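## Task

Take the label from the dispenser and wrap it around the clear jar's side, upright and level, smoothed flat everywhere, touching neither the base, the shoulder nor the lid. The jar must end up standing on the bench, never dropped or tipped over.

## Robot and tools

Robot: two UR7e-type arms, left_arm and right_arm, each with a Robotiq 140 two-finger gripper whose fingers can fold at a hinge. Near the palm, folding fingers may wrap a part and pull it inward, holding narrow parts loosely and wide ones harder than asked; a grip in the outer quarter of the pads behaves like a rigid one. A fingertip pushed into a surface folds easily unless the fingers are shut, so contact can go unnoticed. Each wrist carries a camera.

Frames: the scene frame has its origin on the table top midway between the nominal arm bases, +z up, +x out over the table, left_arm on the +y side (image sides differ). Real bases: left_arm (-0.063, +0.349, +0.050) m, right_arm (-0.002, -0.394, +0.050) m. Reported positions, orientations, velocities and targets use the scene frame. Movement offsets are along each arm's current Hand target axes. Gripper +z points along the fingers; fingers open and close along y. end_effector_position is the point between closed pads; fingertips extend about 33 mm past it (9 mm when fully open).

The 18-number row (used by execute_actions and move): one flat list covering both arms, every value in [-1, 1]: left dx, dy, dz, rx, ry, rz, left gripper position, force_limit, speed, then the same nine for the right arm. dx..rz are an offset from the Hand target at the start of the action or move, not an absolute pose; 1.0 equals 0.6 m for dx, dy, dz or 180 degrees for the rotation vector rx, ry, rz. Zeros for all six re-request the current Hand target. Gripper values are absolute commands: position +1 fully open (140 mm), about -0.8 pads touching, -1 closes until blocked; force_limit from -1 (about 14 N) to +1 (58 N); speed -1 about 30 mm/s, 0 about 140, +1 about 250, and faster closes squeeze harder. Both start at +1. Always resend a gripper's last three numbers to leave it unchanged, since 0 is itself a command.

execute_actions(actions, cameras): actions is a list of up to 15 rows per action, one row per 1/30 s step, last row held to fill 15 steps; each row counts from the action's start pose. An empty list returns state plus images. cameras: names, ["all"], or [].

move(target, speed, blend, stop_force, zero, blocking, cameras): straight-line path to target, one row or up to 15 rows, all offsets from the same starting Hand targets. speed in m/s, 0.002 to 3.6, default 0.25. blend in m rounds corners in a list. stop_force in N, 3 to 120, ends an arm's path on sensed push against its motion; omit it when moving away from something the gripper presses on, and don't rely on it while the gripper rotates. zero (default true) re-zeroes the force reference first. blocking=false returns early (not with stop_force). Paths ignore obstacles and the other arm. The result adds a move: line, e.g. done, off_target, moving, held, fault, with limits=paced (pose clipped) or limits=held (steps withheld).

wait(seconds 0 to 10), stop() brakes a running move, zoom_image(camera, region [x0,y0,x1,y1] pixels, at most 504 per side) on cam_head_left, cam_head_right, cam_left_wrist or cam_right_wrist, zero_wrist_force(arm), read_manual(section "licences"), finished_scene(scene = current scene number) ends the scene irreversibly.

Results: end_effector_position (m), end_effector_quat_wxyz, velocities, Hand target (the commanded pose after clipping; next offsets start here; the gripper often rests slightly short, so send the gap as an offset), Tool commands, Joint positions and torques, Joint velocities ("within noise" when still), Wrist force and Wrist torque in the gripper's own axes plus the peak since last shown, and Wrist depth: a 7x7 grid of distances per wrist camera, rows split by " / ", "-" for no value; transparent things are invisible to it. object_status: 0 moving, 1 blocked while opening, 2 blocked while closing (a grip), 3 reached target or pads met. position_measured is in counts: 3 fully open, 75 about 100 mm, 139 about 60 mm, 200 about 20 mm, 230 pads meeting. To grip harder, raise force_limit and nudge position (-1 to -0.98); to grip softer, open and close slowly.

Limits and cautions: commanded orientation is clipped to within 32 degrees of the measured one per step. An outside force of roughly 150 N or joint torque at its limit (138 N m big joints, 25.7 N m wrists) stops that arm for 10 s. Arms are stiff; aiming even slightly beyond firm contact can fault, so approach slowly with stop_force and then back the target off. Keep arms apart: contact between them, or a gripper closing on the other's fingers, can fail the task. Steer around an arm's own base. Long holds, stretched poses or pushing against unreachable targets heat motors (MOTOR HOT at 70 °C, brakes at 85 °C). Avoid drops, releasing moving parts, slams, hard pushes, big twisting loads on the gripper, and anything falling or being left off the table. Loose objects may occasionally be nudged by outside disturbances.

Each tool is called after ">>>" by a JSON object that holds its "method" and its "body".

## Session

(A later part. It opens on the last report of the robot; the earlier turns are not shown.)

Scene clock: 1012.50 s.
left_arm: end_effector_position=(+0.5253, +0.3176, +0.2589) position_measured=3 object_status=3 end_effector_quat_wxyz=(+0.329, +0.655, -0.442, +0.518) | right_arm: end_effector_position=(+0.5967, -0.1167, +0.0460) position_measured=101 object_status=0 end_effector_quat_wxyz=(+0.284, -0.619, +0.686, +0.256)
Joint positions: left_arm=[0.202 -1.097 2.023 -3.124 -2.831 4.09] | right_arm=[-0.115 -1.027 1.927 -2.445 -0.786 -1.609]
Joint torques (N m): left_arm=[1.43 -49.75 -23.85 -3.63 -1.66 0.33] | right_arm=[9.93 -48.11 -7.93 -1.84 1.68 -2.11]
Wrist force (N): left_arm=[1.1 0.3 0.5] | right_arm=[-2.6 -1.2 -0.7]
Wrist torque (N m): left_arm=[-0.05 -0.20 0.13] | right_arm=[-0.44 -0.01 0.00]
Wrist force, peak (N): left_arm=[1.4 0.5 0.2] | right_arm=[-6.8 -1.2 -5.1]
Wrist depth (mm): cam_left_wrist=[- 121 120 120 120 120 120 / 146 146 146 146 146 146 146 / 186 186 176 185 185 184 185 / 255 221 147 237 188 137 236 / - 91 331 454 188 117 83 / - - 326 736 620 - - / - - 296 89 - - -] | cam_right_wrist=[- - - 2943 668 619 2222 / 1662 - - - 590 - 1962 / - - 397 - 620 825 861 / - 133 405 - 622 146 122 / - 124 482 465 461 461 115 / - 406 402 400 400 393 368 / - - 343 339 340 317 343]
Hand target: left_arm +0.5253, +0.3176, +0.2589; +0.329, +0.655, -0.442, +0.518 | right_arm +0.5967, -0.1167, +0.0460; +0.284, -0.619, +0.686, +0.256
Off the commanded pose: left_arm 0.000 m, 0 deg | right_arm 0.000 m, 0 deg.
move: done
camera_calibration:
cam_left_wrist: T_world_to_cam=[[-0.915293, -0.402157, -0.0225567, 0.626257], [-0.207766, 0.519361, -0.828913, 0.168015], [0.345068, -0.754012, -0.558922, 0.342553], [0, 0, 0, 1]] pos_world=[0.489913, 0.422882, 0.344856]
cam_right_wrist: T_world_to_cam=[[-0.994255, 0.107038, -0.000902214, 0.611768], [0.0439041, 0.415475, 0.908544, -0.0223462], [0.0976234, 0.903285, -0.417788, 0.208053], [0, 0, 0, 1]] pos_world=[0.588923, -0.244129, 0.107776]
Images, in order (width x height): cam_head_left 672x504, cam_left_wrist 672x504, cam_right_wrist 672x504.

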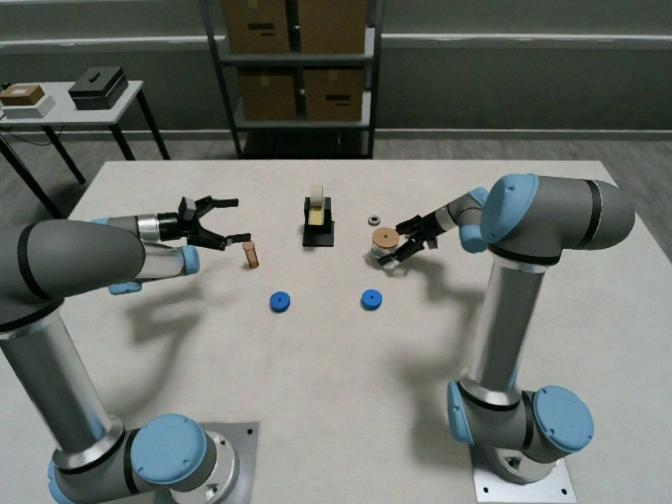

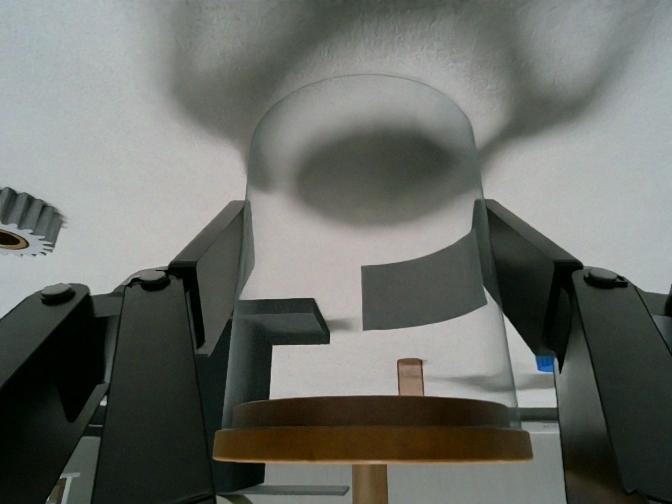

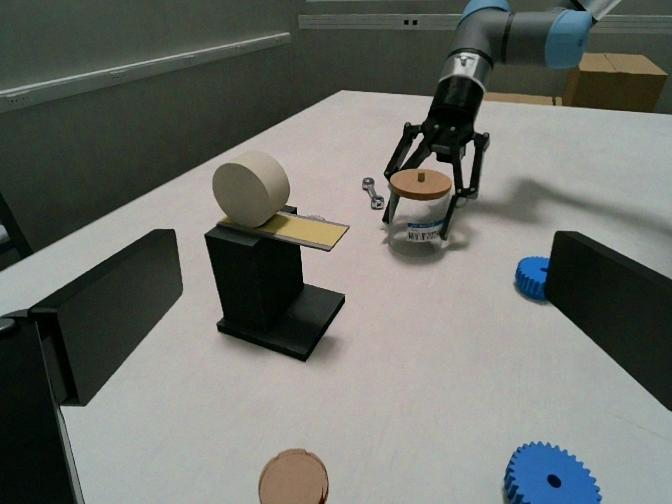

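>>> {"method": "move", "body": {"target": [[0,0,0,0,0,0,1,1,1,0,0,0,0,0,0,0.65,0,-0.2],[0,0,0,0,0,0,1,1,1,-0.0035,0.0005,-0.0035,0.0128,0,0.0128,0.65,0,-0.2],[0,0,0,0,0,0,1,1,1,-0.0035,0.0005,-0.0035,0.0128,0,0.0128,-1,0,-0.9],[0,0,0,0,0,0,1,1,1,-0.0035,0.0005,-0.0035,0.0128,0,0.0128,0.65,0,-0.2],[0,0,0,0,0,0,1,1,1,-0.0035,0.0015,-0.0035,0.0383,0,0.0383,0.65,0,-0.2],[0,0,0,0,0,0,1,1,1,-0.0035,0.0015,-0.0035,0.0383,0,0.0383,-1,0,-0.9],[0,0,0,0,0,0,1,1,1,-0.0035,0.0015,-0.0035,0.0383,0,0.0383,0.65,0,-0.2],[0,0,0,0,0,0,1,1,1,-0.0035,0.0025,-0.0035,0.0638,0,0.0638,0.65,0,-0.2],[0,0,0,0,0,0,1,1,1,-0.0035,0.0025,-0.0035,0.0638,0,0.0638,-1,0,-0.9]]}}

>>> {"method": "move", "body": {"target": [[0,0,0,0,0,0,1,1,1,0,0,0,0,0,0,0.65,0,-0.2],[0,0,0,0,0,0,1,1,1,0,0.001,0,0.0255,0,0.0255,0.65,0,-0.2],[0,0,0,0,0,0,1,1,1,0,0.001,0,0.0255,0,0.0255,-1,0,-0.9],[0,0,0,0,0,0,1,1,1,0,0.001,0,0.0255,0,0.0255,0.65,0,-0.2],[0,0,0,0,0,0,1,1,1,0,0.002,0,0.051,0,0.051,0.65,0,-0.2],[0,0,0,0,0,0,1,1,1,0,0.002,0,0.051,0,0.051,-1,0,-0.9],[0,0,0,0,0,0,1,1,1,0,0.002,0,0.051,0,0.051,0.65,0,-0.2],[0,0,0,0,0,0,1,1,1,0,0.003,0,0.0765,0,0.0765,0.65,0,-0.2],[0,0,0,0,0,0,1,1,1,0,0.003,0,0.0765,0,0.0765,-1,0,-0.9]]}}

>>> {"method": "move", "body": {"target": [[0,0,0,0,0,0,1,1,1,0,0,0,0,0,0,0.65,0,-0.2],[0,0,0,0,0,0,1,1,1,0,0.001,0,0.0255,0,0.0255,0.65,0,-0.2],[0,0,0,0,0,0,1,1,1,0,0.001,0,0.0255,0,0.0255,-1,0,-0.9],[0,0,0,0,0,0,1,1,1,0,0.001,0,0.0255,0,0.0255,0.65,0,-0.2],[0,0,0,0,0,0,1,1,1,0,0.002,0,0.051,0,0.051,0.65,0,-0.2],[0,0,0,0,0,0,1,1,1,0,0.002,0,0.051,0,0.051,-1,0,-0.9],[0,0,0,0,0,0,1,1,1,0,0.002,0,0.051,0,0.051,0.65,0,-0.2],[0,0,0,0,0,0,1,1,1,0,0.003,0,0.0765,0,0.0765,0.65,0,-0.2],[0,0,0,0,0,0,1,1,1,0,0.003,0,0.0765,0,0.0765,-1,0,-0.9]], "cameras": ["cam_left_wrist","cam_right_wrist"]}}

>>> {"method": "zoom_image", "body": {"camera": "cam_right_wrist", "region": [350, 120, 490, 270]}}

Scene clock: 1088.37 s.
left_arm: end_effector_position=(+0.5253, +0.3176, +0.2589) position_measured=3 object_status=3 end_effector_quat_wxyz=(+0.329, +0.655, -0.442, +0.518) | right_arm: end_effector_position=(+0.5952, -0.1165, +0.0490) position_measured=102 object_status=0 end_effector_quat_wxyz=(+0.318, -0.516, +0.767, +0.213)
Joint positions: left_arm=[0.202 -1.097 2.023 -3.124 -2.831 4.09] | right_arm=[-0.101 -1.057 2.102 -2.878 -0.822 -1.197]
Joint torques (N m): left_arm=[2.46 -48.43 -24.92 -3.65 -1.38 -0.16] | right_arm=[-8.87 -32.34 -17.82 -2.53 1.22 1.34]
Wrist force (N): left_arm=[1.2 0.6 0.2] | right_arm=[-2.4 -1.4 -0.7]
Wrist torque (N m): left_arm=[0.01 -0.23 0.13] | right_arm=[-0.43 -0.03 0.02]
Wrist force, peak (N): left_arm=[1.5 0.7 0.1] | right_arm=[-7.0 -1.0 -5.8]
Wrist depth (mm): cam_left_wrist=[- 124 124 124 124 124 124 / 151 150 150 150 150 150 150 / 191 190 191 191 190 191 190 / 245 228 147 262 185 137 260 / - 91 336 357 190 117 - / - - 115 96 101 - - / - - 323 121 2963 - -] | cam_right_wrist=[- - - 3512 3203 581 608 / - - - - 584 602 2114 / - - 407 816 597 841 741 / - 133 425 593 561 146 129 / - 116 466 489 487 465 115 / - 409 403 402 400 395 367 / - 337 342 330 320 315 344]
Hand target: left_arm +0.5253, +0.3176, +0.2589; +0.329, +0.655, -0.442, +0.518 | right_arm +0.5952, -0.1165, +0.0489; +0.318, -0.516, +0.767, +0.213
Off the commanded pose: left_arm 0.000 m, 0 deg | right_arm 0.000 m, 0 deg.
move: done

Scene clock: 1096.47 s.
left_arm: end_effector_position=(+0.5253, +0.3176, +0.2589) position_measured=3 object_status=3 end_effector_quat_wxyz=(+0.329, +0.655, -0.442, +0.518) | right_arm: end_effector_position=(+0.5936, -0.1158, +0.0490) position_measured=102 object_status=0 end_effector_quat_wxyz=(+0.349, -0.378, +0.843, +0.156)
Joint positions: left_arm=[0.202 -1.097 2.023 -3.124 -2.831 4.09] | right_arm=[-0.028 -1.044 2.234 -3.325 -0.991 -0.715]
Joint torques (N m): left_arm=[3.01 -48.14 -25.12 -3.65 -1.39 -0.01] | right_arm=[-7.94 -40.77 -16.89 -3.15 -0.08 1.66]
Wrist force (N): left_arm=[1.1 0.5 0.3] | right_arm=[-5.3 -1.0 -3.6]
Wrist torque (N m): left_arm=[0.00 -0.21 0.13] | right_arm=[-0.43 0.10 -0.13]
Wrist force, peak (N): left_arm=[1.4 0.6 0.3] | right_arm=[-5.6 -0.9 -4.7]
Wrist depth (mm): cam_left_wrist=[- 124 124 124 124 124 124 / 150 150 150 150 150 150 150 / 191 191 191 191 191 191 190 / 263 228 147 261 184 137 242 / - 91 372 372 336 117 84 / - - 114 96 98 - - / - - - 118 332 - -] | cam_right_wrist=[- - - - 3250 550 530 / - - - - 1336 551 543 / - - 393 - 584 759 810 / - 133 - 407 584 - 129 / - 116 431 463 486 - 115 / - 389 406 417 397 395 368 / - 350 346 338 338 317 342]
Hand target: left_arm +0.5253, +0.3176, +0.2589; +0.329, +0.655, -0.442, +0.518 | right_arm +0.5936, -0.1158, +0.0489; +0.349, -0.378, +0.843, +0.156
Off the commanded pose: left_arm 0.000 m, 0 deg | right_arm 0.000 m, 0 deg.
move: done

Scene clock: 1104.53 s.
left_arm: end_effector_position=(+0.5253, +0.3176, +0.2589) position_measured=3 object_status=3 end_effector_quat_wxyz=(+0.329, +0.655, -0.442, +0.518) | right_arm: end_effector_position=(+0.5922, -0.1146, +0.0490) position_measured=102 object_status=0 end_effector_quat_wxyz=(+0.371, -0.230, +0.895, +0.095)
Joint positions: left_arm=[0.202 -1.097 2.023 -3.124 -2.831 4.09] | right_arm=[0.113 -1.02 2.278 -3.572 -1.288 -0.296]
Joint torques (N m): left_arm=[1.87 -50.87 -25.11 -3.42 -1.27 -0.11] | right_arm=[-7 -39.28 -15.76 -2.57 0.74 1.75]
Wrist force (N): left_arm=[1.1 0.4 0.1] | right_arm=[-5.3 -1.3 -4.4]
Wrist torque (N m): left_arm=[-0.02 -0.22 0.13] | right_arm=[-0.37 0.07 -0.06]
Wrist force, peak (N): left_arm=[1.4 0.6 0.5] | right_arm=[-5.3 -1.3 -4.4]
Wrist depth (mm): cam_left_wrist=[- 124 124 124 124 124 124 / 151 151 150 150 150 150 150 / 191 191 191 190 181 190 191 / 262 228 147 263 261 133 242 / - 91 417 417 418 117 83 / - - 649 99 101 - - / - - 1445 121 - - -] | cam_right_wrist=[- - - 3350 3889 3067 464 / - - 3457 - - 512 484 / - - 391 - 605 561 786 / - 134 450 597 615 145 122 / - 116 494 480 474 460 115 / - 389 403 - 401 393 367 / - 345 341 339 337 307 334]
Hand target: left_arm +0.5253, +0.3176, +0.2589; +0.329, +0.655, -0.442, +0.518 | right_arm +0.5922, -0.1146, +0.0489; +0.371, -0.230, +0.895, +0.095
Off the commanded pose: left_arm 0.000 m, 0 deg | right_arm 0.000 m, 0 deg.
move: done
camera_calibration:
cam_left_wrist: T_world_to_cam=[[-0.915293, -0.402157, -0.0225567, 0.626257], [-0.207766, 0.519361, -0.828913, 0.168015], [0.345068, -0.754012, -0.558922, 0.342553], [0, 0, 0, 1]] pos_world=[0.489913, 0.422882, 0.344856]
cam_right_wrist: T_world_to_cam=[[-0.479723, 0.87742, -0.000987418, 0.390676], [0.36552, 0.200868, 0.908871, -0.240703], [0.79766, 0.435645, -0.417076, -0.260323], [0, 0, 0, 1]] pos_world=[0.483047, -0.181029, 0.11058]
Images, in order (width x height): cam_left_wrist 672x504, cam_right_wrist 672x504.

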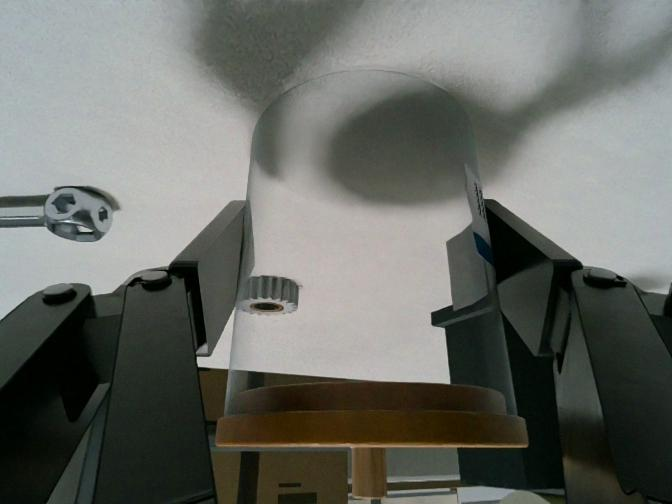

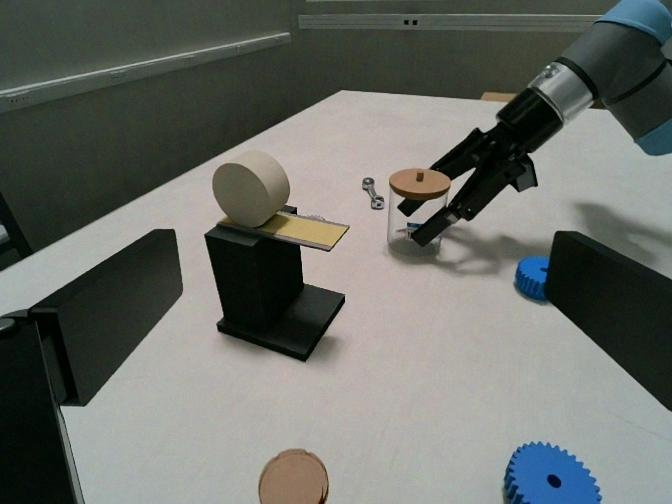

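Scaled by 3.360.

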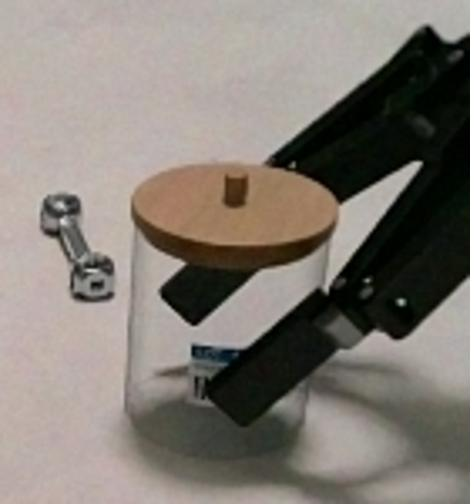

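>>> {"method": "move", "body": {"target": [[0,0,0,0,0,0,1,1,1,0,0,0,0,0,0,0.65,0,-0.2],[0,0,0,0,0,0,1,1,1,0,0.001,0,0.0255,0,0.0255,0.65,0,-0.2],[0,0,0,0,0,0,1,1,1,0,0.001,0,0.0255,0,0.0255,-1,0,-0.9],[0,0,0,0,0,0,1,1,1,0,0.001,0,0.0255,0,0.0255,0.65,0,-0.2],[0,0,0,0,0,0,1,1,1,0,0.002,0,0.051,0,0.051,0.65,0,-0.2],[0,0,0,0,0,0,1,1,1,0,0.002,0,0.051,0,0.051,-1,0,-0.9],[0,0,0,0,0,0,1,1,1,0,0.002,0,0.051,0,0.051,0.65,0,-0.2],[0,0,0,0,0,0,1,1,1,0,0.003,0,0.0765,0,0.0765,0.65,0,-0.2],[0,0,0,0,0,0,1,1,1,0,0.003,0,0.0765,0,0.0765,-1,0,-0.9]]}}

>>> {"method": "move", "body": {"target": [[0,0,0,0,0,0,1,1,1,0,0,0,0,0,0,0.65,0,-0.2],[0,0,0,0,0,0,1,1,1,0,0.001,0,0.0255,0,0.0255,0.65,0,-0.2],[0,0,0,0,0,0,1,1,1,0,0.001,0,0.0255,0,0.0255,-1,0,-0.9],[0,0,0,0,0,0,1,1,1,0,0.001,0,0.0255,0,0.0255,0.65,0,-0.2],[0,0,0,0,0,0,1,1,1,0,0.002,0,0.051,0,0.051,0.65,0,-0.2],[0,0,0,0,0,0,1,1,1,0,0.002,0,0.051,0,0.051,-1,0,-0.9],[0,0,0,0,0,0,1,1,1,0,0.002,0,0.051,0,0.051,0.65,0,-0.2],[0,0,0,0,0,0,1,1,1,0,0.003,0,0.0765,0,0.0765,0.65,0,-0.2],[0,0,0,0,0,0,1,1,1,0,0.003,0,0.0765,0,0.0765,-1,0,-0.9]]}}

>>> {"method": "move", "body": {"target": [[0,0,0,0,0,0,1,1,1,0,0,0,0,0,0,0.65,0,-0.2],[0,0,0,0,0,0,1,1,1,0.0082,-0.0005,0.0082,-0.0128,0,-0.0128,0.65,0,-0.2],[0,0,0,0,0,0,1,1,1,0.0082,-0.0005,0.0082,-0.0128,0,-0.0128,-1,0,-0.9],[0,0,0,0,0,0,1,1,1,0.0082,-0.0005,0.0082,-0.0128,0,-0.0128,0.65,0,-0.2],[0,0,0,0,0,0,1,1,1,0.0082,-0.0015,0.0082,-0.0383,0,-0.0383,0.65,0,-0.2],[0,0,0,0,0,0,1,1,1,0.0082,-0.0015,0.0082,-0.0383,0,-0.0383,-1,0,-0.9]], "cameras": ["cam_left_wrist","cam_right_wrist"]}}

>>> {"method": "zoom_image", "body": {"camera": "cam_right_wrist", "region": [350, 120, 490, 270]}}

Scene clock: 1126.60 s.
left_arm: end_effector_position=(+0.5253, +0.3176, +0.2589) position_measured=3 object_status=3 end_effector_quat_wxyz=(+0.329, +0.655, -0.442, +0.518) | right_arm: end_effector_position=(+0.5914, -0.1131, +0.0490) position_measured=102 object_status=0 end_effector_quat_wxyz=(+0.382, -0.076, +0.921, +0.031)
Joint positions: left_arm=[0.202 -1.097 2.023 -3.124 -2.831 4.09] | right_arm=[0.292 -0.997 2.237 -3.593 -1.651 0.079]
Joint torques (N m): left_arm=[4.17 -48.96 -24.76 -3.68 -1.19 -0.15] | right_arm=[-6.57 -41.16 -3.7 -2.1 0.91 1.52]
Wrist force (N): left_arm=[1.2 0.4 0.4] | right_arm=[-4.3 -1.3 -2.3]
Wrist torque (N m): left_arm=[-0.01 -0.24 0.13] | right_arm=[-0.29 -0.02 -0.06]
Wrist force, peak (N): left_arm=[1.4 0.7 0.2] | right_arm=[-5.4 -1.3 -4.6]
Wrist depth (mm): cam_left_wrist=[- 124 124 124 124 124 124 / 151 150 150 150 150 150 150 / 191 191 190 191 172 191 190 / 257 228 148 262 261 134 227 / - 91 376 417 417 117 89 / - - 118 642 639 - - / - - 1378 1309 1445 - -] | cam_right_wrist=[- - - - 3821 3111 425 / 2268 1770 2904 - - 462 444 / - 857 403 781 582 521 - / - 134 415 - - 144 120 / - 116 474 462 471 - 115 / - 406 424 398 427 393 365 / - 344 332 330 348 307 337]
Hand target: left_arm +0.5253, +0.3176, +0.2589; +0.329, +0.655, -0.442, +0.518 | right_arm +0.5914, -0.1131, +0.0489; +0.382, -0.076, +0.921, +0.031
Off the commanded pose: left_arm 0.000 m, 0 deg | right_arm 0.000 m, 0 deg.
move: done

Scene clock: 1134.63 s.
left_arm: end_effector_position=(+0.5253, +0.3176, +0.2589) position_measured=3 object_status=3 end_effector_quat_wxyz=(+0.329, +0.655, -0.442, +0.518) | right_arm: end_effector_position=(+0.5911, -0.1113, +0.0490) position_measured=103 object_status=0 end_effector_quat_wxyz=(+0.382, +0.081, +0.920, -0.034)
Joint positions: left_arm=[0.202 -1.097 2.023 -3.124 -2.831 4.09] | right_arm=[0.45 -0.972 2.123 -3.408 -1.989 0.458]
Joint torques (N m): left_arm=[3.57 -49.46 -24.6 -3.64 -1.17 -0.17] | right_arm=[-7.02 -41.07 -4.48 -2.53 -0.43 1.69]
Wrist force (N): left_arm=[1.2 0.6 0.4] | right_arm=[-6.3 -0.7 -4.6]
Wrist torque (N m): left_arm=[0.02 -0.22 0.13] | right_arm=[-0.04 0.08 -0.27]
Wrist force, peak (N): left_arm=[1.4 0.7 0.2] | right_arm=[-6.4 -0.8 -4.7]
Wrist depth (mm): cam_left_wrist=[- 124 124 124 124 124 124 / 150 150 150 150 150 150 150 / 191 191 191 191 121 191 191 / 262 227 148 263 121 135 243 / - 91 372 418 477 117 84 / - - 639 100 635 - - / - - - 121 1309 - -] | cam_right_wrist=[- - - 2656 5185 2656 372 / - 2475 - 1171 3350 424 385 / - - 397 972 579 472 770 / - 133 - 578 587 144 135 / - 115 471 472 483 458 115 / - 403 420 413 410 391 104 / - 333 335 331 344 306 326]
Hand target: left_arm +0.5253, +0.3176, +0.2589; +0.329, +0.655, -0.442, +0.518 | right_arm +0.5911, -0.1113, +0.0489; +0.382, +0.081, +0.920, -0.034
Off the commanded pose: left_arm 0.000 m, 0 deg | right_arm 0.000 m, 0 deg.
move: done

Scene clock: 1139.87 s.
left_arm: end_effector_position=(+0.5253, +0.3176, +0.2589) position_measured=3 object_status=3 end_effector_quat_wxyz=(+0.329, +0.655, -0.442, +0.518) | right_arm: end_effector_position=(+0.5909, -0.1122, +0.0420) position_measured=103 object_status=0 end_effector_quat_wxyz=(+0.383, +0.002, +0.924, -0.001)
Joint positions: left_arm=[0.202 -1.097 2.023 -3.124 -2.831 4.09] | right_arm=[0.377 -0.966 2.187 -3.543 -1.828 0.265]
Joint torques (N m): left_arm=[4.93 -48.38 -24.49 -3.7 -1.23 -0.1] | right_arm=[10.28 -30.25 -13.58 -2.49 0.87 -1.76]
Wrist force (N): left_arm=[1.3 0.4 0.1] | right_arm=[-7.3 -1.5 -5.5]
Wrist torque (N m): left_arm=[-0.02 -0.25 0.13] | right_arm=[-0.07 0.13 -0.34]
Wrist force, peak (N): left_arm=[1.5 0.6 0.3] | right_arm=[-7.4 -1.4 -5.6]
Wrist depth (mm): cam_left_wrist=[116 116 116 116 116 120 116 / 147 146 141 140 140 140 141 / 178 178 178 178 161 178 178 / 245 213 147 245 114 130 213 / - 91 349 391 439 117 83 / - - 2061 603 1436 - - / - - - - - - -] | cam_right_wrist=[- - - - 2943 3350 385 / 2016 - - 1423 - 455 413 / - - 395 - 624 473 712 / - 124 431 564 547 - 567 / - 124 461 472 484 444 115 / - 392 418 412 396 379 364 / - 346 330 342 345 339 -]
Hand target: left_arm +0.5253, +0.3176, +0.2589; +0.329, +0.655, -0.442, +0.518 | right_arm +0.5909, -0.1122, +0.0420; +0.383, +0.002, +0.924, -0.001
Off the commanded pose: left_arm 0.000 m, 0 deg | right_arm 0.000 m, 0 deg.
move: done
camera_calibration:
cam_left_wrist: T_world_to_cam=[[-0.915293, -0.402157, -0.0225567, 0.626257], [-0.207766, 0.519361, -0.828913, 0.168015], [0.345068, -0.754012, -0.558922, 0.342553], [0, 0, 0, 1]] pos_world=[0.489913, 0.422882, 0.344856]
cam_right_wrist: T_world_to_cam=[[0.0092814, 0.999957, -0.000726445, 0.112647], [0.416684, -0.00320718, 0.909046, -0.287561], [0.909004, -0.00873992, -0.416695, -0.378948], [0, 0, 0, 1]] pos_world=[0.463242, -0.116877, 0.103582]
Images, in order (width x height): cam_left_wrist 672x504, cam_right_wrist 672x504.

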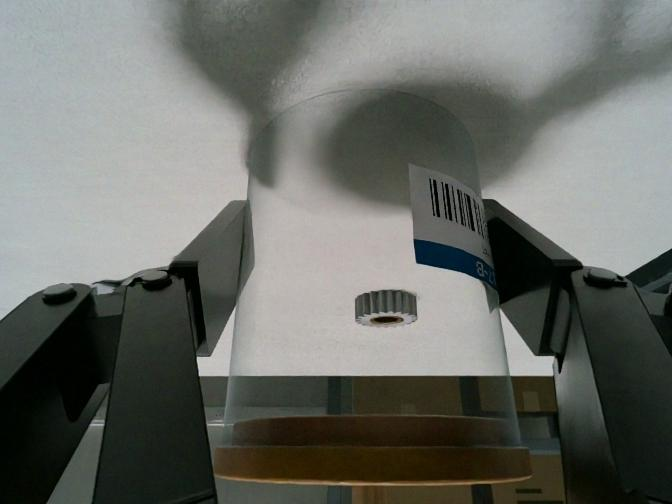

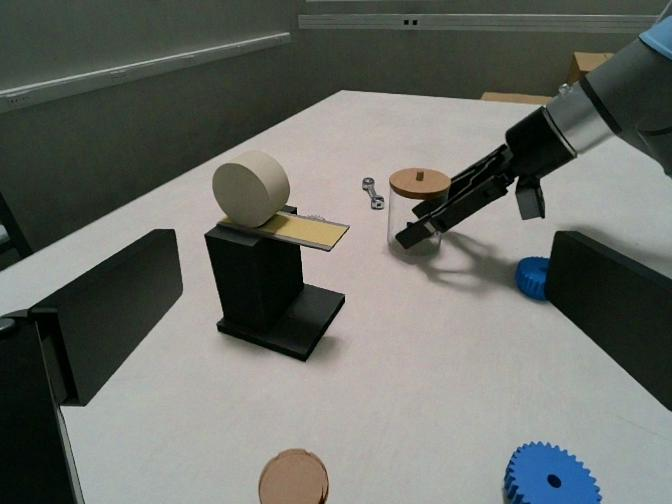

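Scaled by 3.360.

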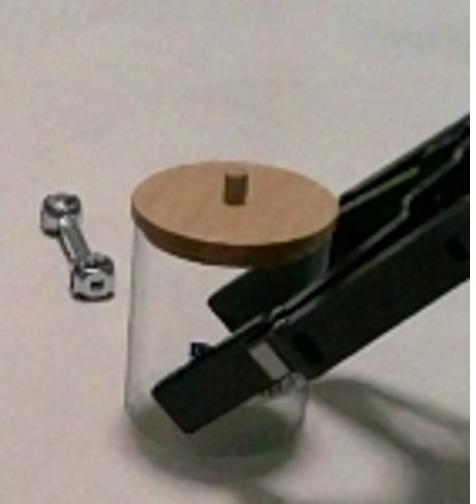

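>>> {"method": "move", "body": {"target": [[0,0,0,0,0,0,1,1,1,0,0,0,0,0,0,0.65,0,-0.2],[0,0,0,0,0,0,1,1,1,0,-0.001,0,-0.0255,0,-0.0255,0.65,0,-0.2],[0,0,0,0,0,0,1,1,1,0,-0.001,0,-0.0255,0,-0.0255,-1,0,-0.9],[0,0,0,0,0,0,1,1,1,0,-0.001,0,-0.0255,0,-0.0255,0.65,0,-0.2],[0,0,0,0,0,0,1,1,1,0,-0.002,0,-0.051,0,-0.051,0.65,0,-0.2],[0,0,0,0,0,0,1,1,1,0,-0.002,0,-0.051,0,-0.051,-1,0,-0.9],[0,0,0,0,0,0,1,1,1,0,-0.002,0,-0.051,0,-0.051,0.65,0,-0.2],[0,0,0,0,0,0,1,1,1,0,-0.003,0,-0.0765,0,-0.0765,0.65,0,-0.2],[0,0,0,0,0,0,1,1,1,0,-0.003,0,-0.0765,0,-0.0765,-1,0,-0.9]]}}

>>> {"method": "move", "body": {"target": [[0,0,0,0,0,0,1,1,1,0,0,0,0,0,0,0.65,0,-0.2],[0,0,0,0,0,0,1,1,1,0,-0.001,0,-0.0255,0,-0.0255,0.65,0,-0.2],[0,0,0,0,0,0,1,1,1,0,-0.001,0,-0.0255,0,-0.0255,-1,0,-0.9],[0,0,0,0,0,0,1,1,1,0,-0.001,0,-0.0255,0,-0.0255,0.65,0,-0.2],[0,0,0,0,0,0,1,1,1,0,-0.002,0,-0.051,0,-0.051,0.65,0,-0.2],[0,0,0,0,0,0,1,1,1,0,-0.002,0,-0.051,0,-0.051,-1,0,-0.9],[0,0,0,0,0,0,1,1,1,0,-0.002,0,-0.051,0,-0.051,0.65,0,-0.2],[0,0,0,0,0,0,1,1,1,0,-0.003,0,-0.0765,0,-0.0765,0.65,0,-0.2],[0,0,0,0,0,0,1,1,1,0,-0.003,0,-0.0765,0,-0.0765,-1,0,-0.9]]}}

>>> {"method": "move", "body": {"target": [[0,0,0,0,0,0,1,1,1,0,0,0,0,0,0,0.65,0,-0.2],[0,0,0,0,0,0,1,1,1,0,-0.001,0,-0.0255,0,-0.0255,0.65,0,-0.2],[0,0,0,0,0,0,1,1,1,0,-0.001,0,-0.0255,0,-0.0255,-1,0,-0.9],[0,0,0,0,0,0,1,1,1,0,-0.001,0,-0.0255,0,-0.0255,0.65,0,-0.2],[0,0,0,0,0,0,1,1,1,0,-0.002,0,-0.051,0,-0.051,0.65,0,-0.2],[0,0,0,0,0,0,1,1,1,0,-0.002,0,-0.051,0,-0.051,-1,0,-0.9],[0,0,0,0,0,0,1,1,1,0,-0.002,0,-0.051,0,-0.051,0.65,0,-0.2],[0,0,0,0,0,0,1,1,1,0,-0.003,0,-0.0765,0,-0.0765,0.65,0,-0.2],[0,0,0,0,0,0,1,1,1,0,-0.003,0,-0.0765,0,-0.0765,-1,0,-0.9]]}}

>>> {"method": "move", "body": {"target": [[0,0,0,0,0,0,1,1,1,0,0,0,0,0,0,0.65,0,-0.2],[0,0,0,0,0,0,1,1,1,0,-0.001,0,-0.0255,0,-0.0255,0.65,0,-0.2],[0,0,0,0,0,0,1,1,1,0,-0.001,0,-0.0255,0,-0.0255,-1,0,-0.9],[0,0,0,0,0,0,1,1,1,0,-0.001,0,-0.0255,0,-0.0255,0.65,0,-0.2],[0,0,0,0,0,0,1,1,1,0,-0.002,0,-0.051,0,-0.051,0.65,0,-0.2],[0,0,0,0,0,0,1,1,1,0,-0.002,0,-0.051,0,-0.051,-1,0,-0.9],[0,0,0,0,0,0,1,1,1,0,-0.002,0,-0.051,0,-0.051,0.65,0,-0.2],[0,0,0,0,0,0,1,1,1,0,-0.003,0,-0.0765,0,-0.0765,0.65,0,-0.2],[0,0,0,0,0,0,1,1,1,0,-0.003,0,-0.0765,0,-0.0765,-1,0,-0.9]], "cameras": ["cam_left_wrist","cam_right_wrist"]}}

>>> {"method": "zoom_image", "body": {"camera": "cam_right_wrist", "region": [350, 120, 490, 270]}}

Scene clock: 1175.30 s.
left_arm: end_effector_position=(+0.5253, +0.3176, +0.2589) position_measured=3 object_status=3 end_effector_quat_wxyz=(+0.329, +0.655, -0.442, +0.518) | right_arm: end_effector_position=(+0.5909, -0.1140, +0.0420) position_measured=103 object_status=0 end_effector_quat_wxyz=(+0.378, -0.154, +0.911, +0.063)
Joint positions: left_arm=[0.202 -1.097 2.023 -3.124 -2.831 4.09] | right_arm=[0.202 -0.989 2.269 -3.631 -1.467 -0.106]
Joint torques (N m): left_arm=[4.58 -51.15 -24.6 -3.59 -0.76 -0.32] | right_arm=[8.86 -29.1 -15.01 -2.13 0.44 -1.71]
Wrist force (N): left_arm=[1.4 0.5 0.2] | right_arm=[-6.3 -1.1 -4.9]
Wrist torque (N m): left_arm=[0.00 -0.26 0.13] | right_arm=[-0.17 0.05 -0.35]
Wrist force, peak (N): left_arm=[1.4 0.6 0.3] | right_arm=[-7.4 -1.3 -5.7]
Wrist depth (mm): cam_left_wrist=[116 116 116 116 116 120 116 / 147 141 140 141 141 140 141 / 179 179 179 179 169 178 178 / 228 214 147 245 228 131 227 / - 91 349 389 388 117 83 / - - 1445 1481 738 - - / - - 106 92 - - -] | cam_right_wrist=[- - - - 3350 - 440 / - - - - 1237 492 463 / - - 396 - 602 536 - / - 133 - 593 622 607 121 / - 115 452 482 479 458 115 / - 355 408 402 385 - 104 / - 341 342 342 343 316 -]
Hand target: left_arm +0.5253, +0.3176, +0.2589; +0.329, +0.655, -0.442, +0.518 | right_arm +0.5909, -0.1140, +0.0420; +0.378, -0.154, +0.911, +0.063
Off the commanded pose: left_arm 0.000 m, 0 deg | right_arm 0.000 m, 0 deg.
move: done

Scene clock: 1183.37 s.
left_arm: end_effector_position=(+0.5253, +0.3176, +0.2589) position_measured=3 object_status=3 end_effector_quat_wxyz=(+0.329, +0.655, -0.442, +0.518) | right_arm: end_effector_position=(+0.5915, -0.1157, +0.0420) position_measured=103 object_status=0 end_effector_quat_wxyz=(+0.361, -0.306, +0.872, +0.126)
Joint positions: left_arm=[0.202 -1.097 2.023 -3.124 -2.831 4.09] | right_arm=[0.034 -1.013 2.27 -3.499 -1.126 -0.498]
Joint torques (N m): left_arm=[5.55 -49.52 -24.57 -3.75 -0.97 -0.37] | right_arm=[10.35 -27.27 -3.8 -2.56 0.68 -1.71]
Wrist force (N): left_arm=[1.1 0.6 0.4] | right_arm=[-4.9 -1.6 -3.6]
Wrist torque (N m): left_arm=[0.02 -0.21 0.13] | right_arm=[-0.34 0.06 -0.27]
Wrist force, peak (N): left_arm=[1.4 0.7 0.2] | right_arm=[-6.9 -1.1 -5.8]
Wrist depth (mm): cam_left_wrist=[116 116 116 116 116 120 116 / 147 141 141 140 140 140 140 / 175 179 179 178 178 178 178 / 246 214 148 245 228 132 228 / - 91 386 390 174 117 89 / - - 1529 624 - - - / - - 113 88 - - -] | cam_right_wrist=[- - 2475 - 4188 2983 506 / - - - - 4355 535 529 / - - 399 955 642 603 - / - 134 413 - 593 144 121 / - 124 511 468 485 461 115 / - 407 402 403 400 401 109 / - 342 353 341 339 305 335]
Hand target: left_arm +0.5253, +0.3176, +0.2589; +0.329, +0.655, -0.442, +0.518 | right_arm +0.5915, -0.1157, +0.0420; +0.361, -0.306, +0.872, +0.126
Off the commanded pose: left_arm 0.000 m, 0 deg | right_arm 0.000 m, 0 deg.
move: done

Scene clock: 1191.47 s.
left_arm: end_effector_position=(+0.5253, +0.3176, +0.2589) position_measured=3 object_status=3 end_effector_quat_wxyz=(+0.329, +0.655, -0.442, +0.518) | right_arm: end_effector_position=(+0.5926, -0.1171, +0.0420) position_measured=103 object_status=0 end_effector_quat_wxyz=(+0.335, -0.449, +0.808, +0.185)
Joint positions: left_arm=[0.202 -1.097 2.023 -3.124 -2.831 4.09] | right_arm=[-0.075 -1.038 2.185 -3.141 -0.888 -0.953]
Joint torques (N m): left_arm=[7.05 -49.15 -24.02 -3.6 -1.12 -0.31] | right_arm=[9.42 -29.83 -6.68 -2.17 1.76 -1.81]
Wrist force (N): left_arm=[1.2 0.5 0.3] | right_arm=[-8.2 -1.7 -6.4]
Wrist torque (N m): left_arm=[0.00 -0.22 0.13] | right_arm=[-0.40 0.16 -0.18]
Wrist force, peak (N): left_arm=[1.6 0.6 0.4] | right_arm=[-8.2 -1.4 -6.8]
Wrist depth (mm): cam_left_wrist=[120 116 116 116 116 120 116 / 147 140 141 141 140 140 140 / 180 179 179 178 178 178 178 / 247 214 147 245 212 137 227 / - 91 347 355 180 117 84 / - - 748 346 598 - - / - - - 90 307 - -] | cam_right_wrist=[- - - 2983 - 557 598 / - - - - - 581 1089 / - - 402 - 585 607 964 / - 133 - 613 - 145 121 / - 124 459 471 482 461 115 / - 385 - 412 - 394 110 / - 345 341 340 325 316 -]
Hand target: left_arm +0.5253, +0.3176, +0.2589; +0.329, +0.655, -0.442, +0.518 | right_arm +0.5926, -0.1171, +0.0420; +0.335, -0.449, +0.808, +0.185
Off the commanded pose: left_arm 0.000 m, 0 deg | right_arm 0.000 m, 0 deg.
move: done

Scene clock: 1199.57 s.
left_arm: end_effector_position=(+0.5253, +0.3176, +0.2589) position_measured=3 object_status=3 end_effector_quat_wxyz=(+0.329, +0.655, -0.442, +0.518) | right_arm: end_effector_position=(+0.5941, -0.1180, +0.0420) position_measured=103 object_status=0 end_effector_quat_wxyz=(+0.298, -0.579, +0.720, +0.239)
Joint positions: left_arm=[0.202 -1.097 2.023 -3.124 -2.831 4.09] | right_arm=[-0.117 -1.037 2.012 -2.631 -0.789 -1.452]
Joint torques (N m): left_arm=[6.27 -48 -25.43 -3.6 -1.04 -0.26] | right_arm=[6.54 -39.2 -7.81 -1.54 0.73 -1.66]
Wrist force (N): left_arm=[1.2 0.4 0.4] | right_arm=[-8.4 -0.6 -7.7]
Wrist torque (N m): left_arm=[-0.01 -0.23 0.13] | right_arm=[-0.22 0.11 -0.20]
Wrist force, peak (N): left_arm=[1.5 0.5 0.2] | right_arm=[-8.8 -0.8 -7.5]
Wrist depth (mm): cam_left_wrist=[116 116 116 116 116 120 116 / 147 141 140 141 140 141 140 / 178 179 179 178 178 178 179 / 244 213 147 244 212 137 226 / - 91 148 316 435 117 83 / - - 334 734 602 - - / - - 105 92 2926 - -] | cam_right_wrist=[- - - - 2656 602 2792 / 1452 - - 1223 615 - - / - - 400 985 650 - - / 668 123 - - 610 146 129 / - 116 - 437 467 478 115 / - 392 392 438 399 388 370 / - 344 341 330 338 326 335]
Hand target: left_arm +0.5253, +0.3176, +0.2589; +0.329, +0.655, -0.442, +0.518 | right_arm +0.5941, -0.1180, +0.0420; +0.298, -0.579, +0.720, +0.239
Off the commanded pose: left_arm 0.000 m, 0 deg | right_arm 0.000 m, 0 deg.
move: done
camera_calibration:
cam_left_wrist: T_world_to_cam=[[-0.915293, -0.402157, -0.0225567, 0.626257], [-0.207766, 0.519361, -0.828913, 0.168015], [0.345068, -0.754012, -0.558922, 0.342553], [0, 0, 0, 1]] pos_world=[0.489913, 0.422882, 0.344856]
cam_right_wrist: T_world_to_cam=[[-0.975779, 0.218759, -0.000983433, 0.611649], [0.0904979, 0.407753, 0.908597, -0.0466417], [0.199164, 0.8865, -0.417674, 0.14556], [0, 0, 0, 1]] pos_world=[0.572064, -0.243824, 0.103777]
Images, in order (width x height): cam_left_wrist 672x504, cam_right_wrist 672x504.

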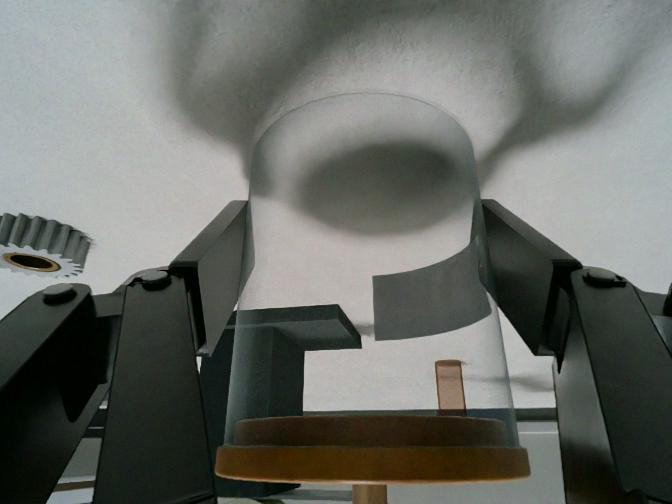

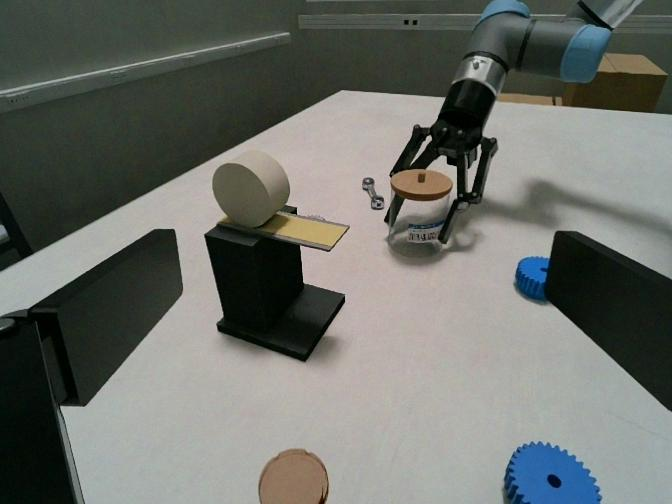

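Scaled by 3.360.

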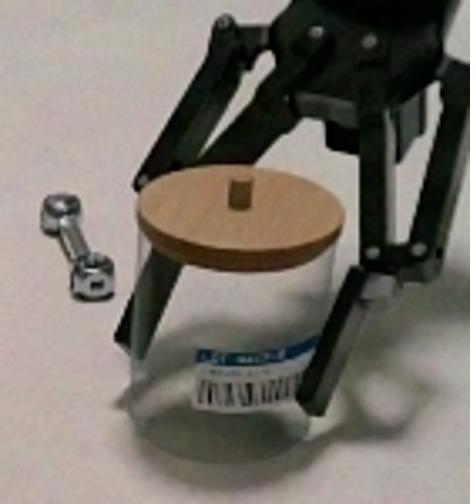

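>>> {"method": "move", "body": {"target": [[0,0,0,0,0,0,1,1,1,0,0,0,0,0,0,1,0,-0.4],[0,0,0,0,0,0,1,1,1,0,0,-0.25,0,0,0,1,0,-0.4]], "cameras": ["cam_left_wrist","cam_right_wrist","cam_head_left"]}}

>>> {"method": "zoom_image", "body": {"camera": "cam_right_wrist", "region": [370, 150, 470, 270]}}

>>> {"method": "zoom_image", "body": {"camera": "cam_head_left", "region": [350, 210, 420, 280]}}

>>> {"method": "zoom_image", "body": {"camera": "cam_left_wrist", "region": [260, 60, 460, 300]}}

Scene clock: 1208.33 s.
left_arm: end_effector_position=(+0.5253, +0.3176, +0.2589) position_measured=3 object_status=3 end_effector_quat_wxyz=(+0.329, +0.655, -0.442, +0.518) | right_arm: end_effector_position=(+0.5713, -0.2215, +0.1481) position_measured=3 object_status=3 end_effector_quat_wxyz=(+0.298, -0.579, +0.720, +0.239) end_effector_velocity=(-0.001, +0.001, +0.000) end_effector_angular_velocity=(+0.002, +0.004, +0.001)
Joint positions: left_arm=[0.202 -1.097 2.023 -3.124 -2.831 4.09] | right_arm=[-0.32 -1.322 1.995 -2.127 -0.793 -1.737]
Joint velocities: left_arm=[within noise] | right_arm=[0.001 -0.001 0 0.005 0 -0.001]
Joint torques (N m): left_arm=[6.97 -49.18 -24.63 -3.61 -0.71 -0.54] | right_arm=[-1.26 -39.77 -12.07 -1.09 2.92 -0.84]
Wrist force (N): left_arm=[1.1 0.4 0.1] | right_arm=[-2.5 -0.9 0.1]
Wrist torque (N m): left_arm=[-0.02 -0.21 0.13] | right_arm=[-0.37 0.00 -0.15]
Wrist force, peak (N): left_arm=[1.4 0.5 0.4] | right_arm=[-8.7 -0.7 -7.8]
Wrist depth (mm): cam_left_wrist=[239 232 239 238 238 239 238 / 290 290 290 289 290 289 279 / 370 367 369 366 348 366 407 / - 146 482 256 470 469 126 / - 720 478 723 803 798 114 / - 1837 2116 - 2926 2756 - / - 3435 4938 - 2548 666 -] | cam_right_wrist=[- - - 3889 3570 602 2593 / 1512 - - - 1083 670 2156 / - - 402 825 550 - 789 / - 133 420 570 569 146 129 / - 116 464 484 516 458 115 / - 380 401 403 399 - - / - 343 343 339 339 334 -]
Hand target: left_arm +0.5253, +0.3176, +0.2589; +0.329, +0.655, -0.442, +0.518 | right_arm +0.5712, -0.2215, +0.1481; +0.298, -0.579, +0.720, +0.239
Off the commanded pose: left_arm 0.000 m, 0 deg | right_arm 0.000 m, 0 deg.
move: done
camera_calibration:
cam_left_wrist: T_world_to_cam=[[-0.915293, -0.402157, -0.0225567, 0.626257], [-0.207766, 0.519361, -0.828913, 0.168015], [0.345068, -0.754012, -0.558922, 0.342553], [0, 0, 0, 1]] pos_world=[0.489913, 0.422882, 0.344856]
cam_right_wrist: T_world_to_cam=[[-0.975765, 0.218818, -0.000902851, 0.612046], [0.0906201, 0.407847, 0.908542, -0.098701], [0.199173, 0.886442, -0.417792, 0.286146], [0, 0, 0, 1]] pos_world=[0.549165, -0.347324, 0.209776]
Images, in order (width x height): cam_head_left 672x504, cam_left_wrist 672x504, cam_right_wrist 672x504.

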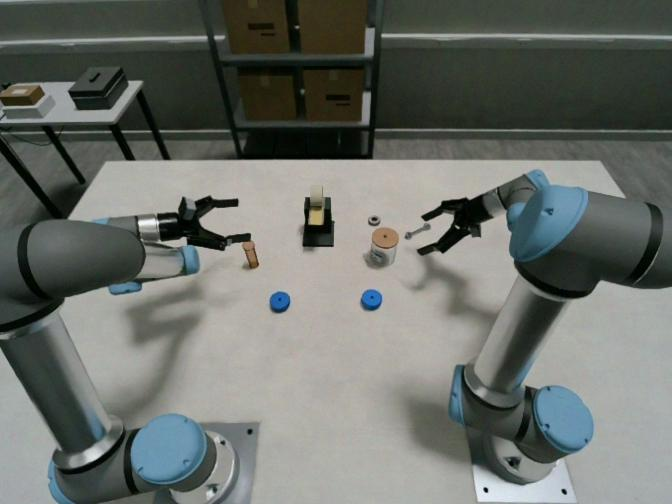

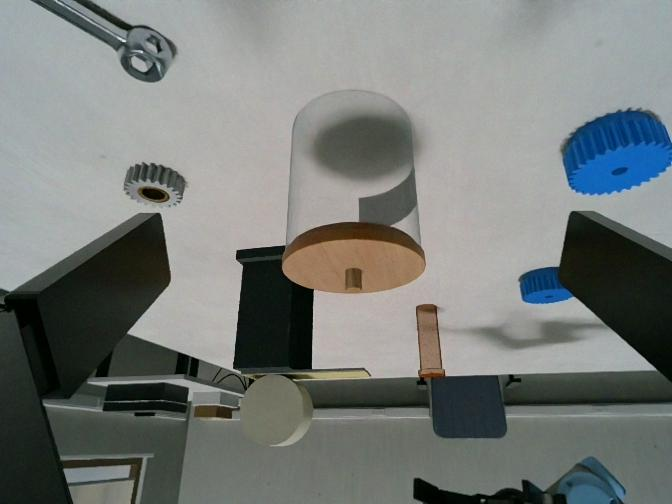

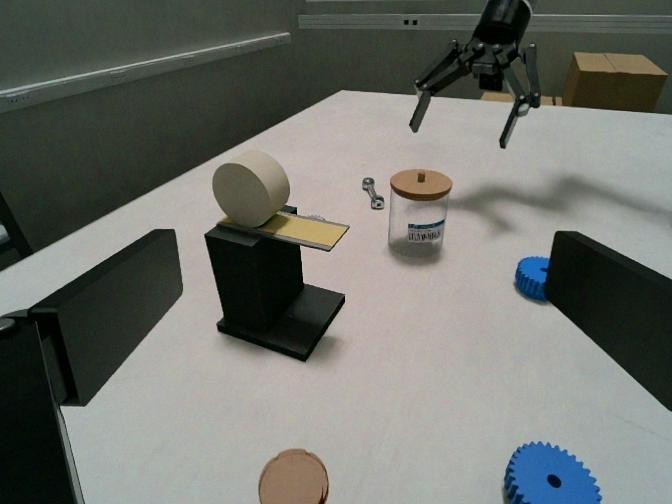

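Scaled by 4.200.

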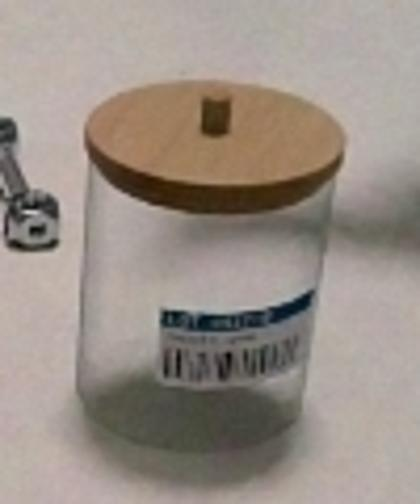

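Scaled by 7.200.

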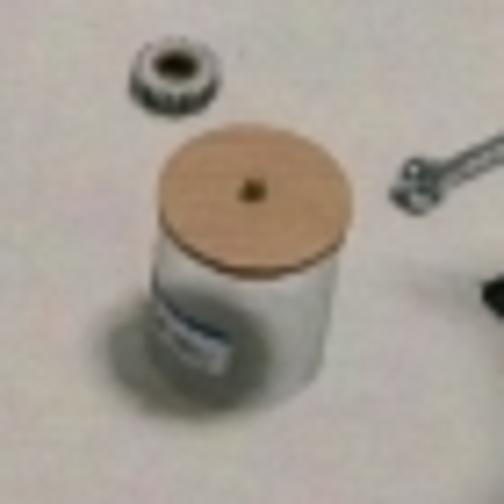

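Scaled by 2.100.

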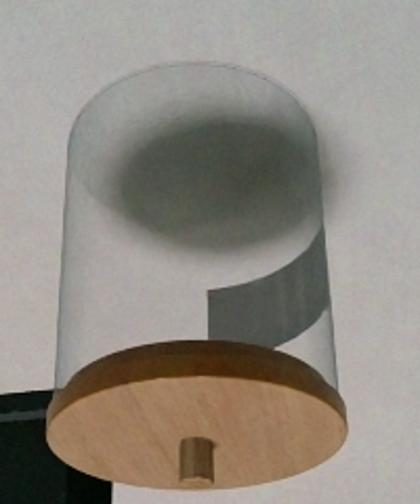

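>>> {"method": "zoom_image", "body": {"camera": "cam_left_wrist", "region": [345, 155, 430, 240]}}

>>> {"method": "zoom_image", "body": {"camera": "cam_right_wrist", "region": [395, 205, 455, 255]}}

Scaled by 5.929.

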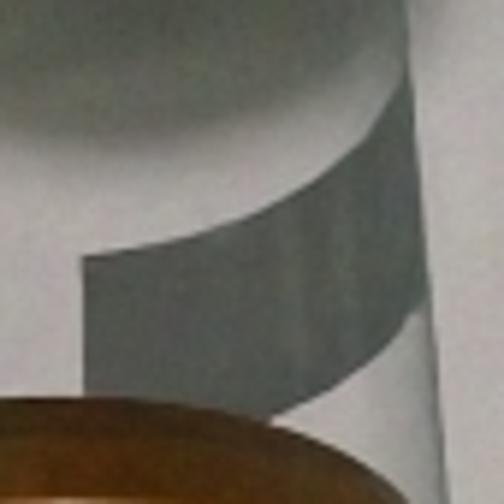

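Scaled by 8.400.

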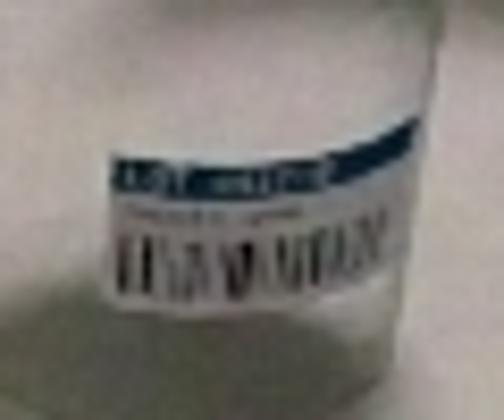

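>>> {"method": "move", "body": {"target": [0,0,0,0,0,0,1,1,1,-0.1515,0.1843,0.1515,0.383,0,0.383,1,0,-0.4], "speed": 0.4, "cameras": ["cam_left_wrist","cam_right_wrist"]}}

>>> {"method": "zoom_image", "body": {"camera": "cam_left_wrist", "region": [260, 60, 480, 300]}}

>>> {"method": "zoom_image", "body": {"camera": "cam_right_wrist", "region": [370, 150, 470, 270]}}

Scene clock: 1242.93 s.
left_arm: end_effector_position=(+0.5253, +0.3176, +0.2589) position_measured=3 object_status=3 end_effector_quat_wxyz=(+0.329, +0.655, -0.442, +0.518) | right_arm: end_effector_position=(+0.4909, -0.0722, +0.1479) position_measured=3 object_status=3 end_effector_quat_wxyz=(+0.377, +0.160, +0.910, -0.066)
Joint positions: left_arm=[0.202 -1.097 2.023 -3.124 -2.831 4.09] | right_arm=[0.686 -1.269 2.128 -2.913 -2.217 0.853]
Joint torques (N m): left_arm=[7.64 -49.88 -23.53 -3.9 -1 -0.47] | right_arm=[1.08 -41.54 -19.25 -2.03 -2.78 1.52]
Wrist force (N): left_arm=[1.3 0.6 0.3] | right_arm=[-2.0 -0.8 -0.4]
Wrist torque (N m): left_arm=[0.02 -0.26 0.13] | right_arm=[-0.28 -0.15 -0.10]
Wrist force, peak (N): left_arm=[1.4 0.7 0.3] | right_arm=[-2.0 -2.1 -0.3]
Wrist depth (mm): cam_left_wrist=[240 239 239 239 239 238 238 / 291 290 289 279 289 291 282 / 368 367 367 367 366 366 - / 440 136 506 238 494 468 119 / - 651 729 718 720 1510 114 / - 2521 3386 - 1927 1386 1331 / - 2135 - - 1959 1331 1302] | cam_right_wrist=[- 2292 - 2593 3403 3067 2689 / 1927 - 3570 1414 - 1370 339 / - - 398 - 904 383 - / - 123 - 553 - 145 129 / - 115 - 485 - 510 115 / - 405 411 386 417 380 109 / - 345 343 342 328 317 335]
Hand target: left_arm +0.5253, +0.3176, +0.2589; +0.329, +0.655, -0.442, +0.518 | right_arm +0.4909, -0.0722, +0.1480; +0.377, +0.160, +0.910, -0.066
Off the commanded pose: left_arm 0.000 m, 0 deg | right_arm 0.000 m, 0 deg.
move: done
camera_calibration:
cam_left_wrist: T_world_to_cam=[[-0.915293, -0.402157, -0.0225567, 0.626257], [-0.207766, 0.519361, -0.828913, 0.168015], [0.345068, -0.754012, -0.558922, 0.342553], [0, 0, 0, 1]] pos_world=[0.489913, 0.422882, 0.344856]
cam_right_wrist: T_world_to_cam=[[0.344079, 0.938941, -0.000636697, -0.0950002], [0.391448, -0.142831, 0.909048, -0.339729], [0.853451, -0.313033, -0.416692, -0.238276], [0, 0, 0, 1]] pos_world=[0.36903, -0.0339125, 0.209482]
Images, in order (width x height): cam_left_wrist 672x504, cam_right_wrist 672x504.

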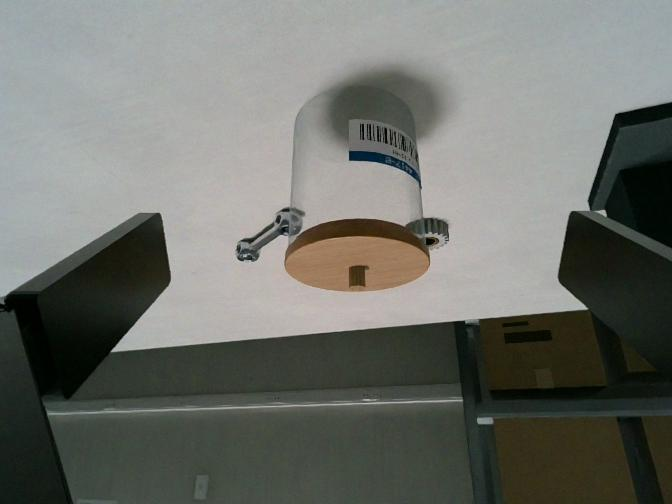

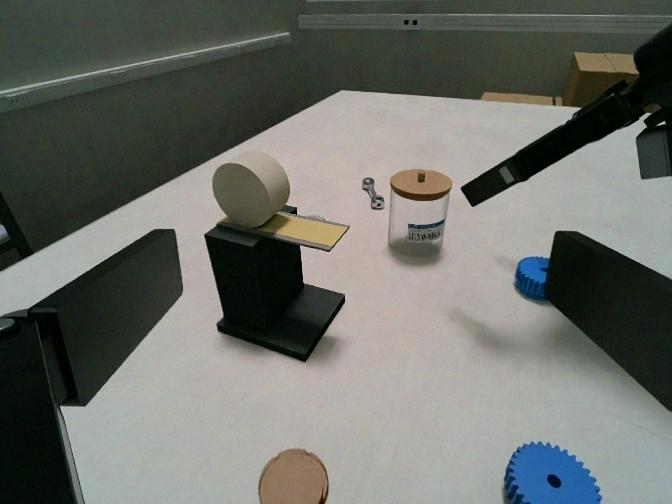

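Scaled by 2.100.

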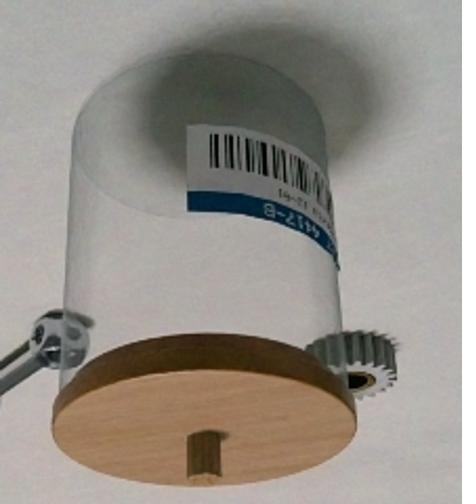

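Scaled by 4.200.

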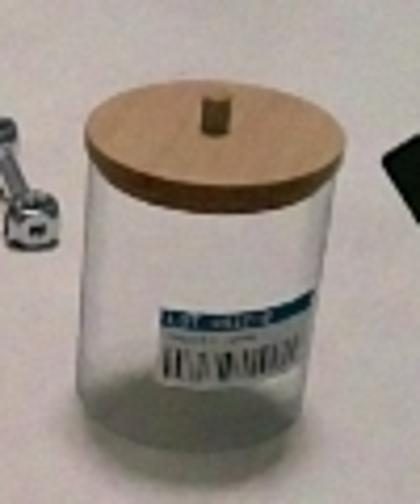

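>>> {"method": "zoom_image", "body": {"camera": "cam_left_wrist", "region": [340, 108, 430, 198]}}

Scaled by 5.600.

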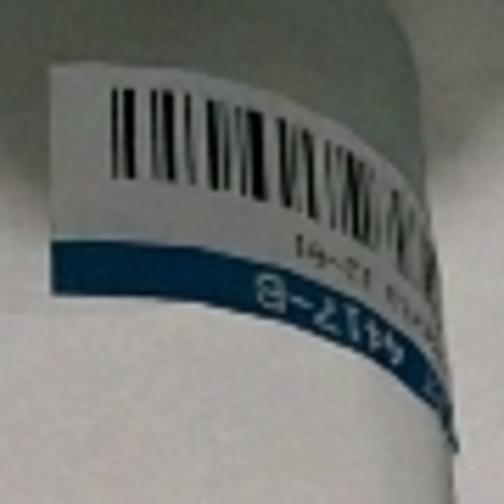

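>>> {"method": "move", "body": {"target": [0,0,0,0,0,0,1,1,1,-0.007,-0.0008,0.2473,-0.0236,0,-0.0236,1,0,-0.4], "speed": 0.2, "cameras": ["cam_left_wrist"]}}

>>> {"method": "zoom_image", "body": {"camera": "cam_left_wrist", "region": [430, 170, 530, 300]}}

Scene clock: 1277.77 s.
left_arm: end_effector_position=(+0.5253, +0.3176, +0.2589) position_measured=3 object_status=3 end_effector_quat_wxyz=(+0.329, +0.655, -0.442, +0.518) | right_arm: end_effector_position=(+0.5923, -0.1095, +0.0462) position_measured=3 object_status=3 end_effector_quat_wxyz=(+0.380, +0.112, +0.917, -0.047)
Joint positions: left_arm=[0.202 -1.097 2.023 -3.124 -2.831 4.09] | right_arm=[0.476 -0.958 2.088 -3.353 -2.047 0.54]
Joint torques (N m): left_arm=[8.68 -49.84 -25.4 -3.58 -0.57 -0.62] | right_arm=[-0.01 -33.55 -5.72 -4.24 -0.6 -1.14]
Wrist force (N): left_arm=[1.0 0.4 0.3] | right_arm=[-2.1 -0.9 0.0]
Wrist torque (N m): left_arm=[-0.02 -0.20 0.13] | right_arm=[-0.30 -0.11 -0.19]
Wrist force, peak (N): left_arm=[1.4 0.7 0.2] | right_arm=[-2.0 -1.5 2.8]
Wrist depth (mm): cam_left_wrist=[- 120 120 121 120 120 120 / 146 147 146 146 146 146 146 / 185 186 186 186 114 186 186 / 221 136 255 275 253 221 126 / - 321 404 408 406 407 114 / - 777 632 95 634 1331 - / - - 94 88 86 1241 1234] | cam_right_wrist=[- - - - 3512 - 2656 / 1512 - - - - 419 370 / 1756 - 402 - 564 455 - / - 135 445 - 519 550 121 / - 116 - 466 485 - 115 / - 392 403 406 397 383 109 / - 346 342 341 338 316 346]
Hand target: left_arm +0.5253, +0.3176, +0.2589; +0.329, +0.655, -0.442, +0.518 | right_arm +0.5923, -0.1095, +0.0461; +0.380, +0.112, +0.917, -0.047
Off the commanded pose: left_arm 0.000 m, 0 deg | right_arm 0.000 m, 0 deg.
move: done
camera_calibration:
cam_left_wrist: T_world_to_cam=[[-0.915293, -0.402157, -0.0225567, 0.626257], [-0.207766, 0.519361, -0.828913, 0.168015], [0.345068, -0.754012, -0.558922, 0.342553], [0, 0, 0, 1]] pos_world=[0.489913, 0.422882, 0.344856]
Images, in order (width x height): cam_left_wrist 672x504.

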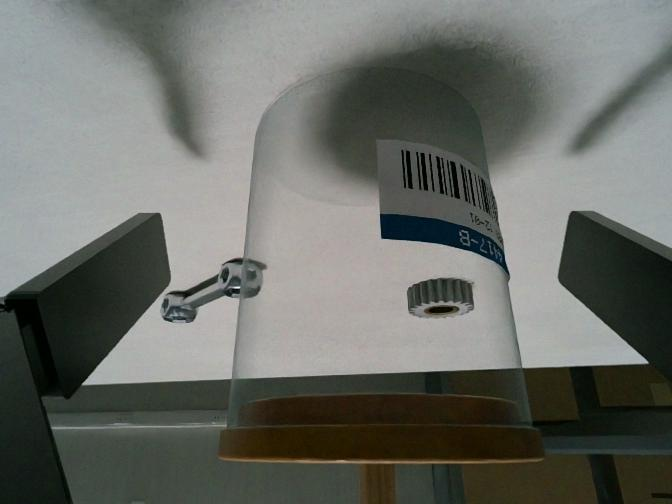

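Scaled by 3.877.

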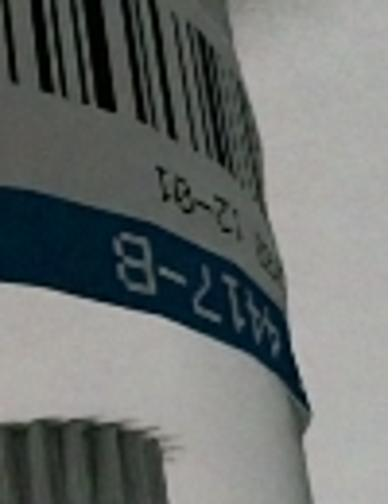

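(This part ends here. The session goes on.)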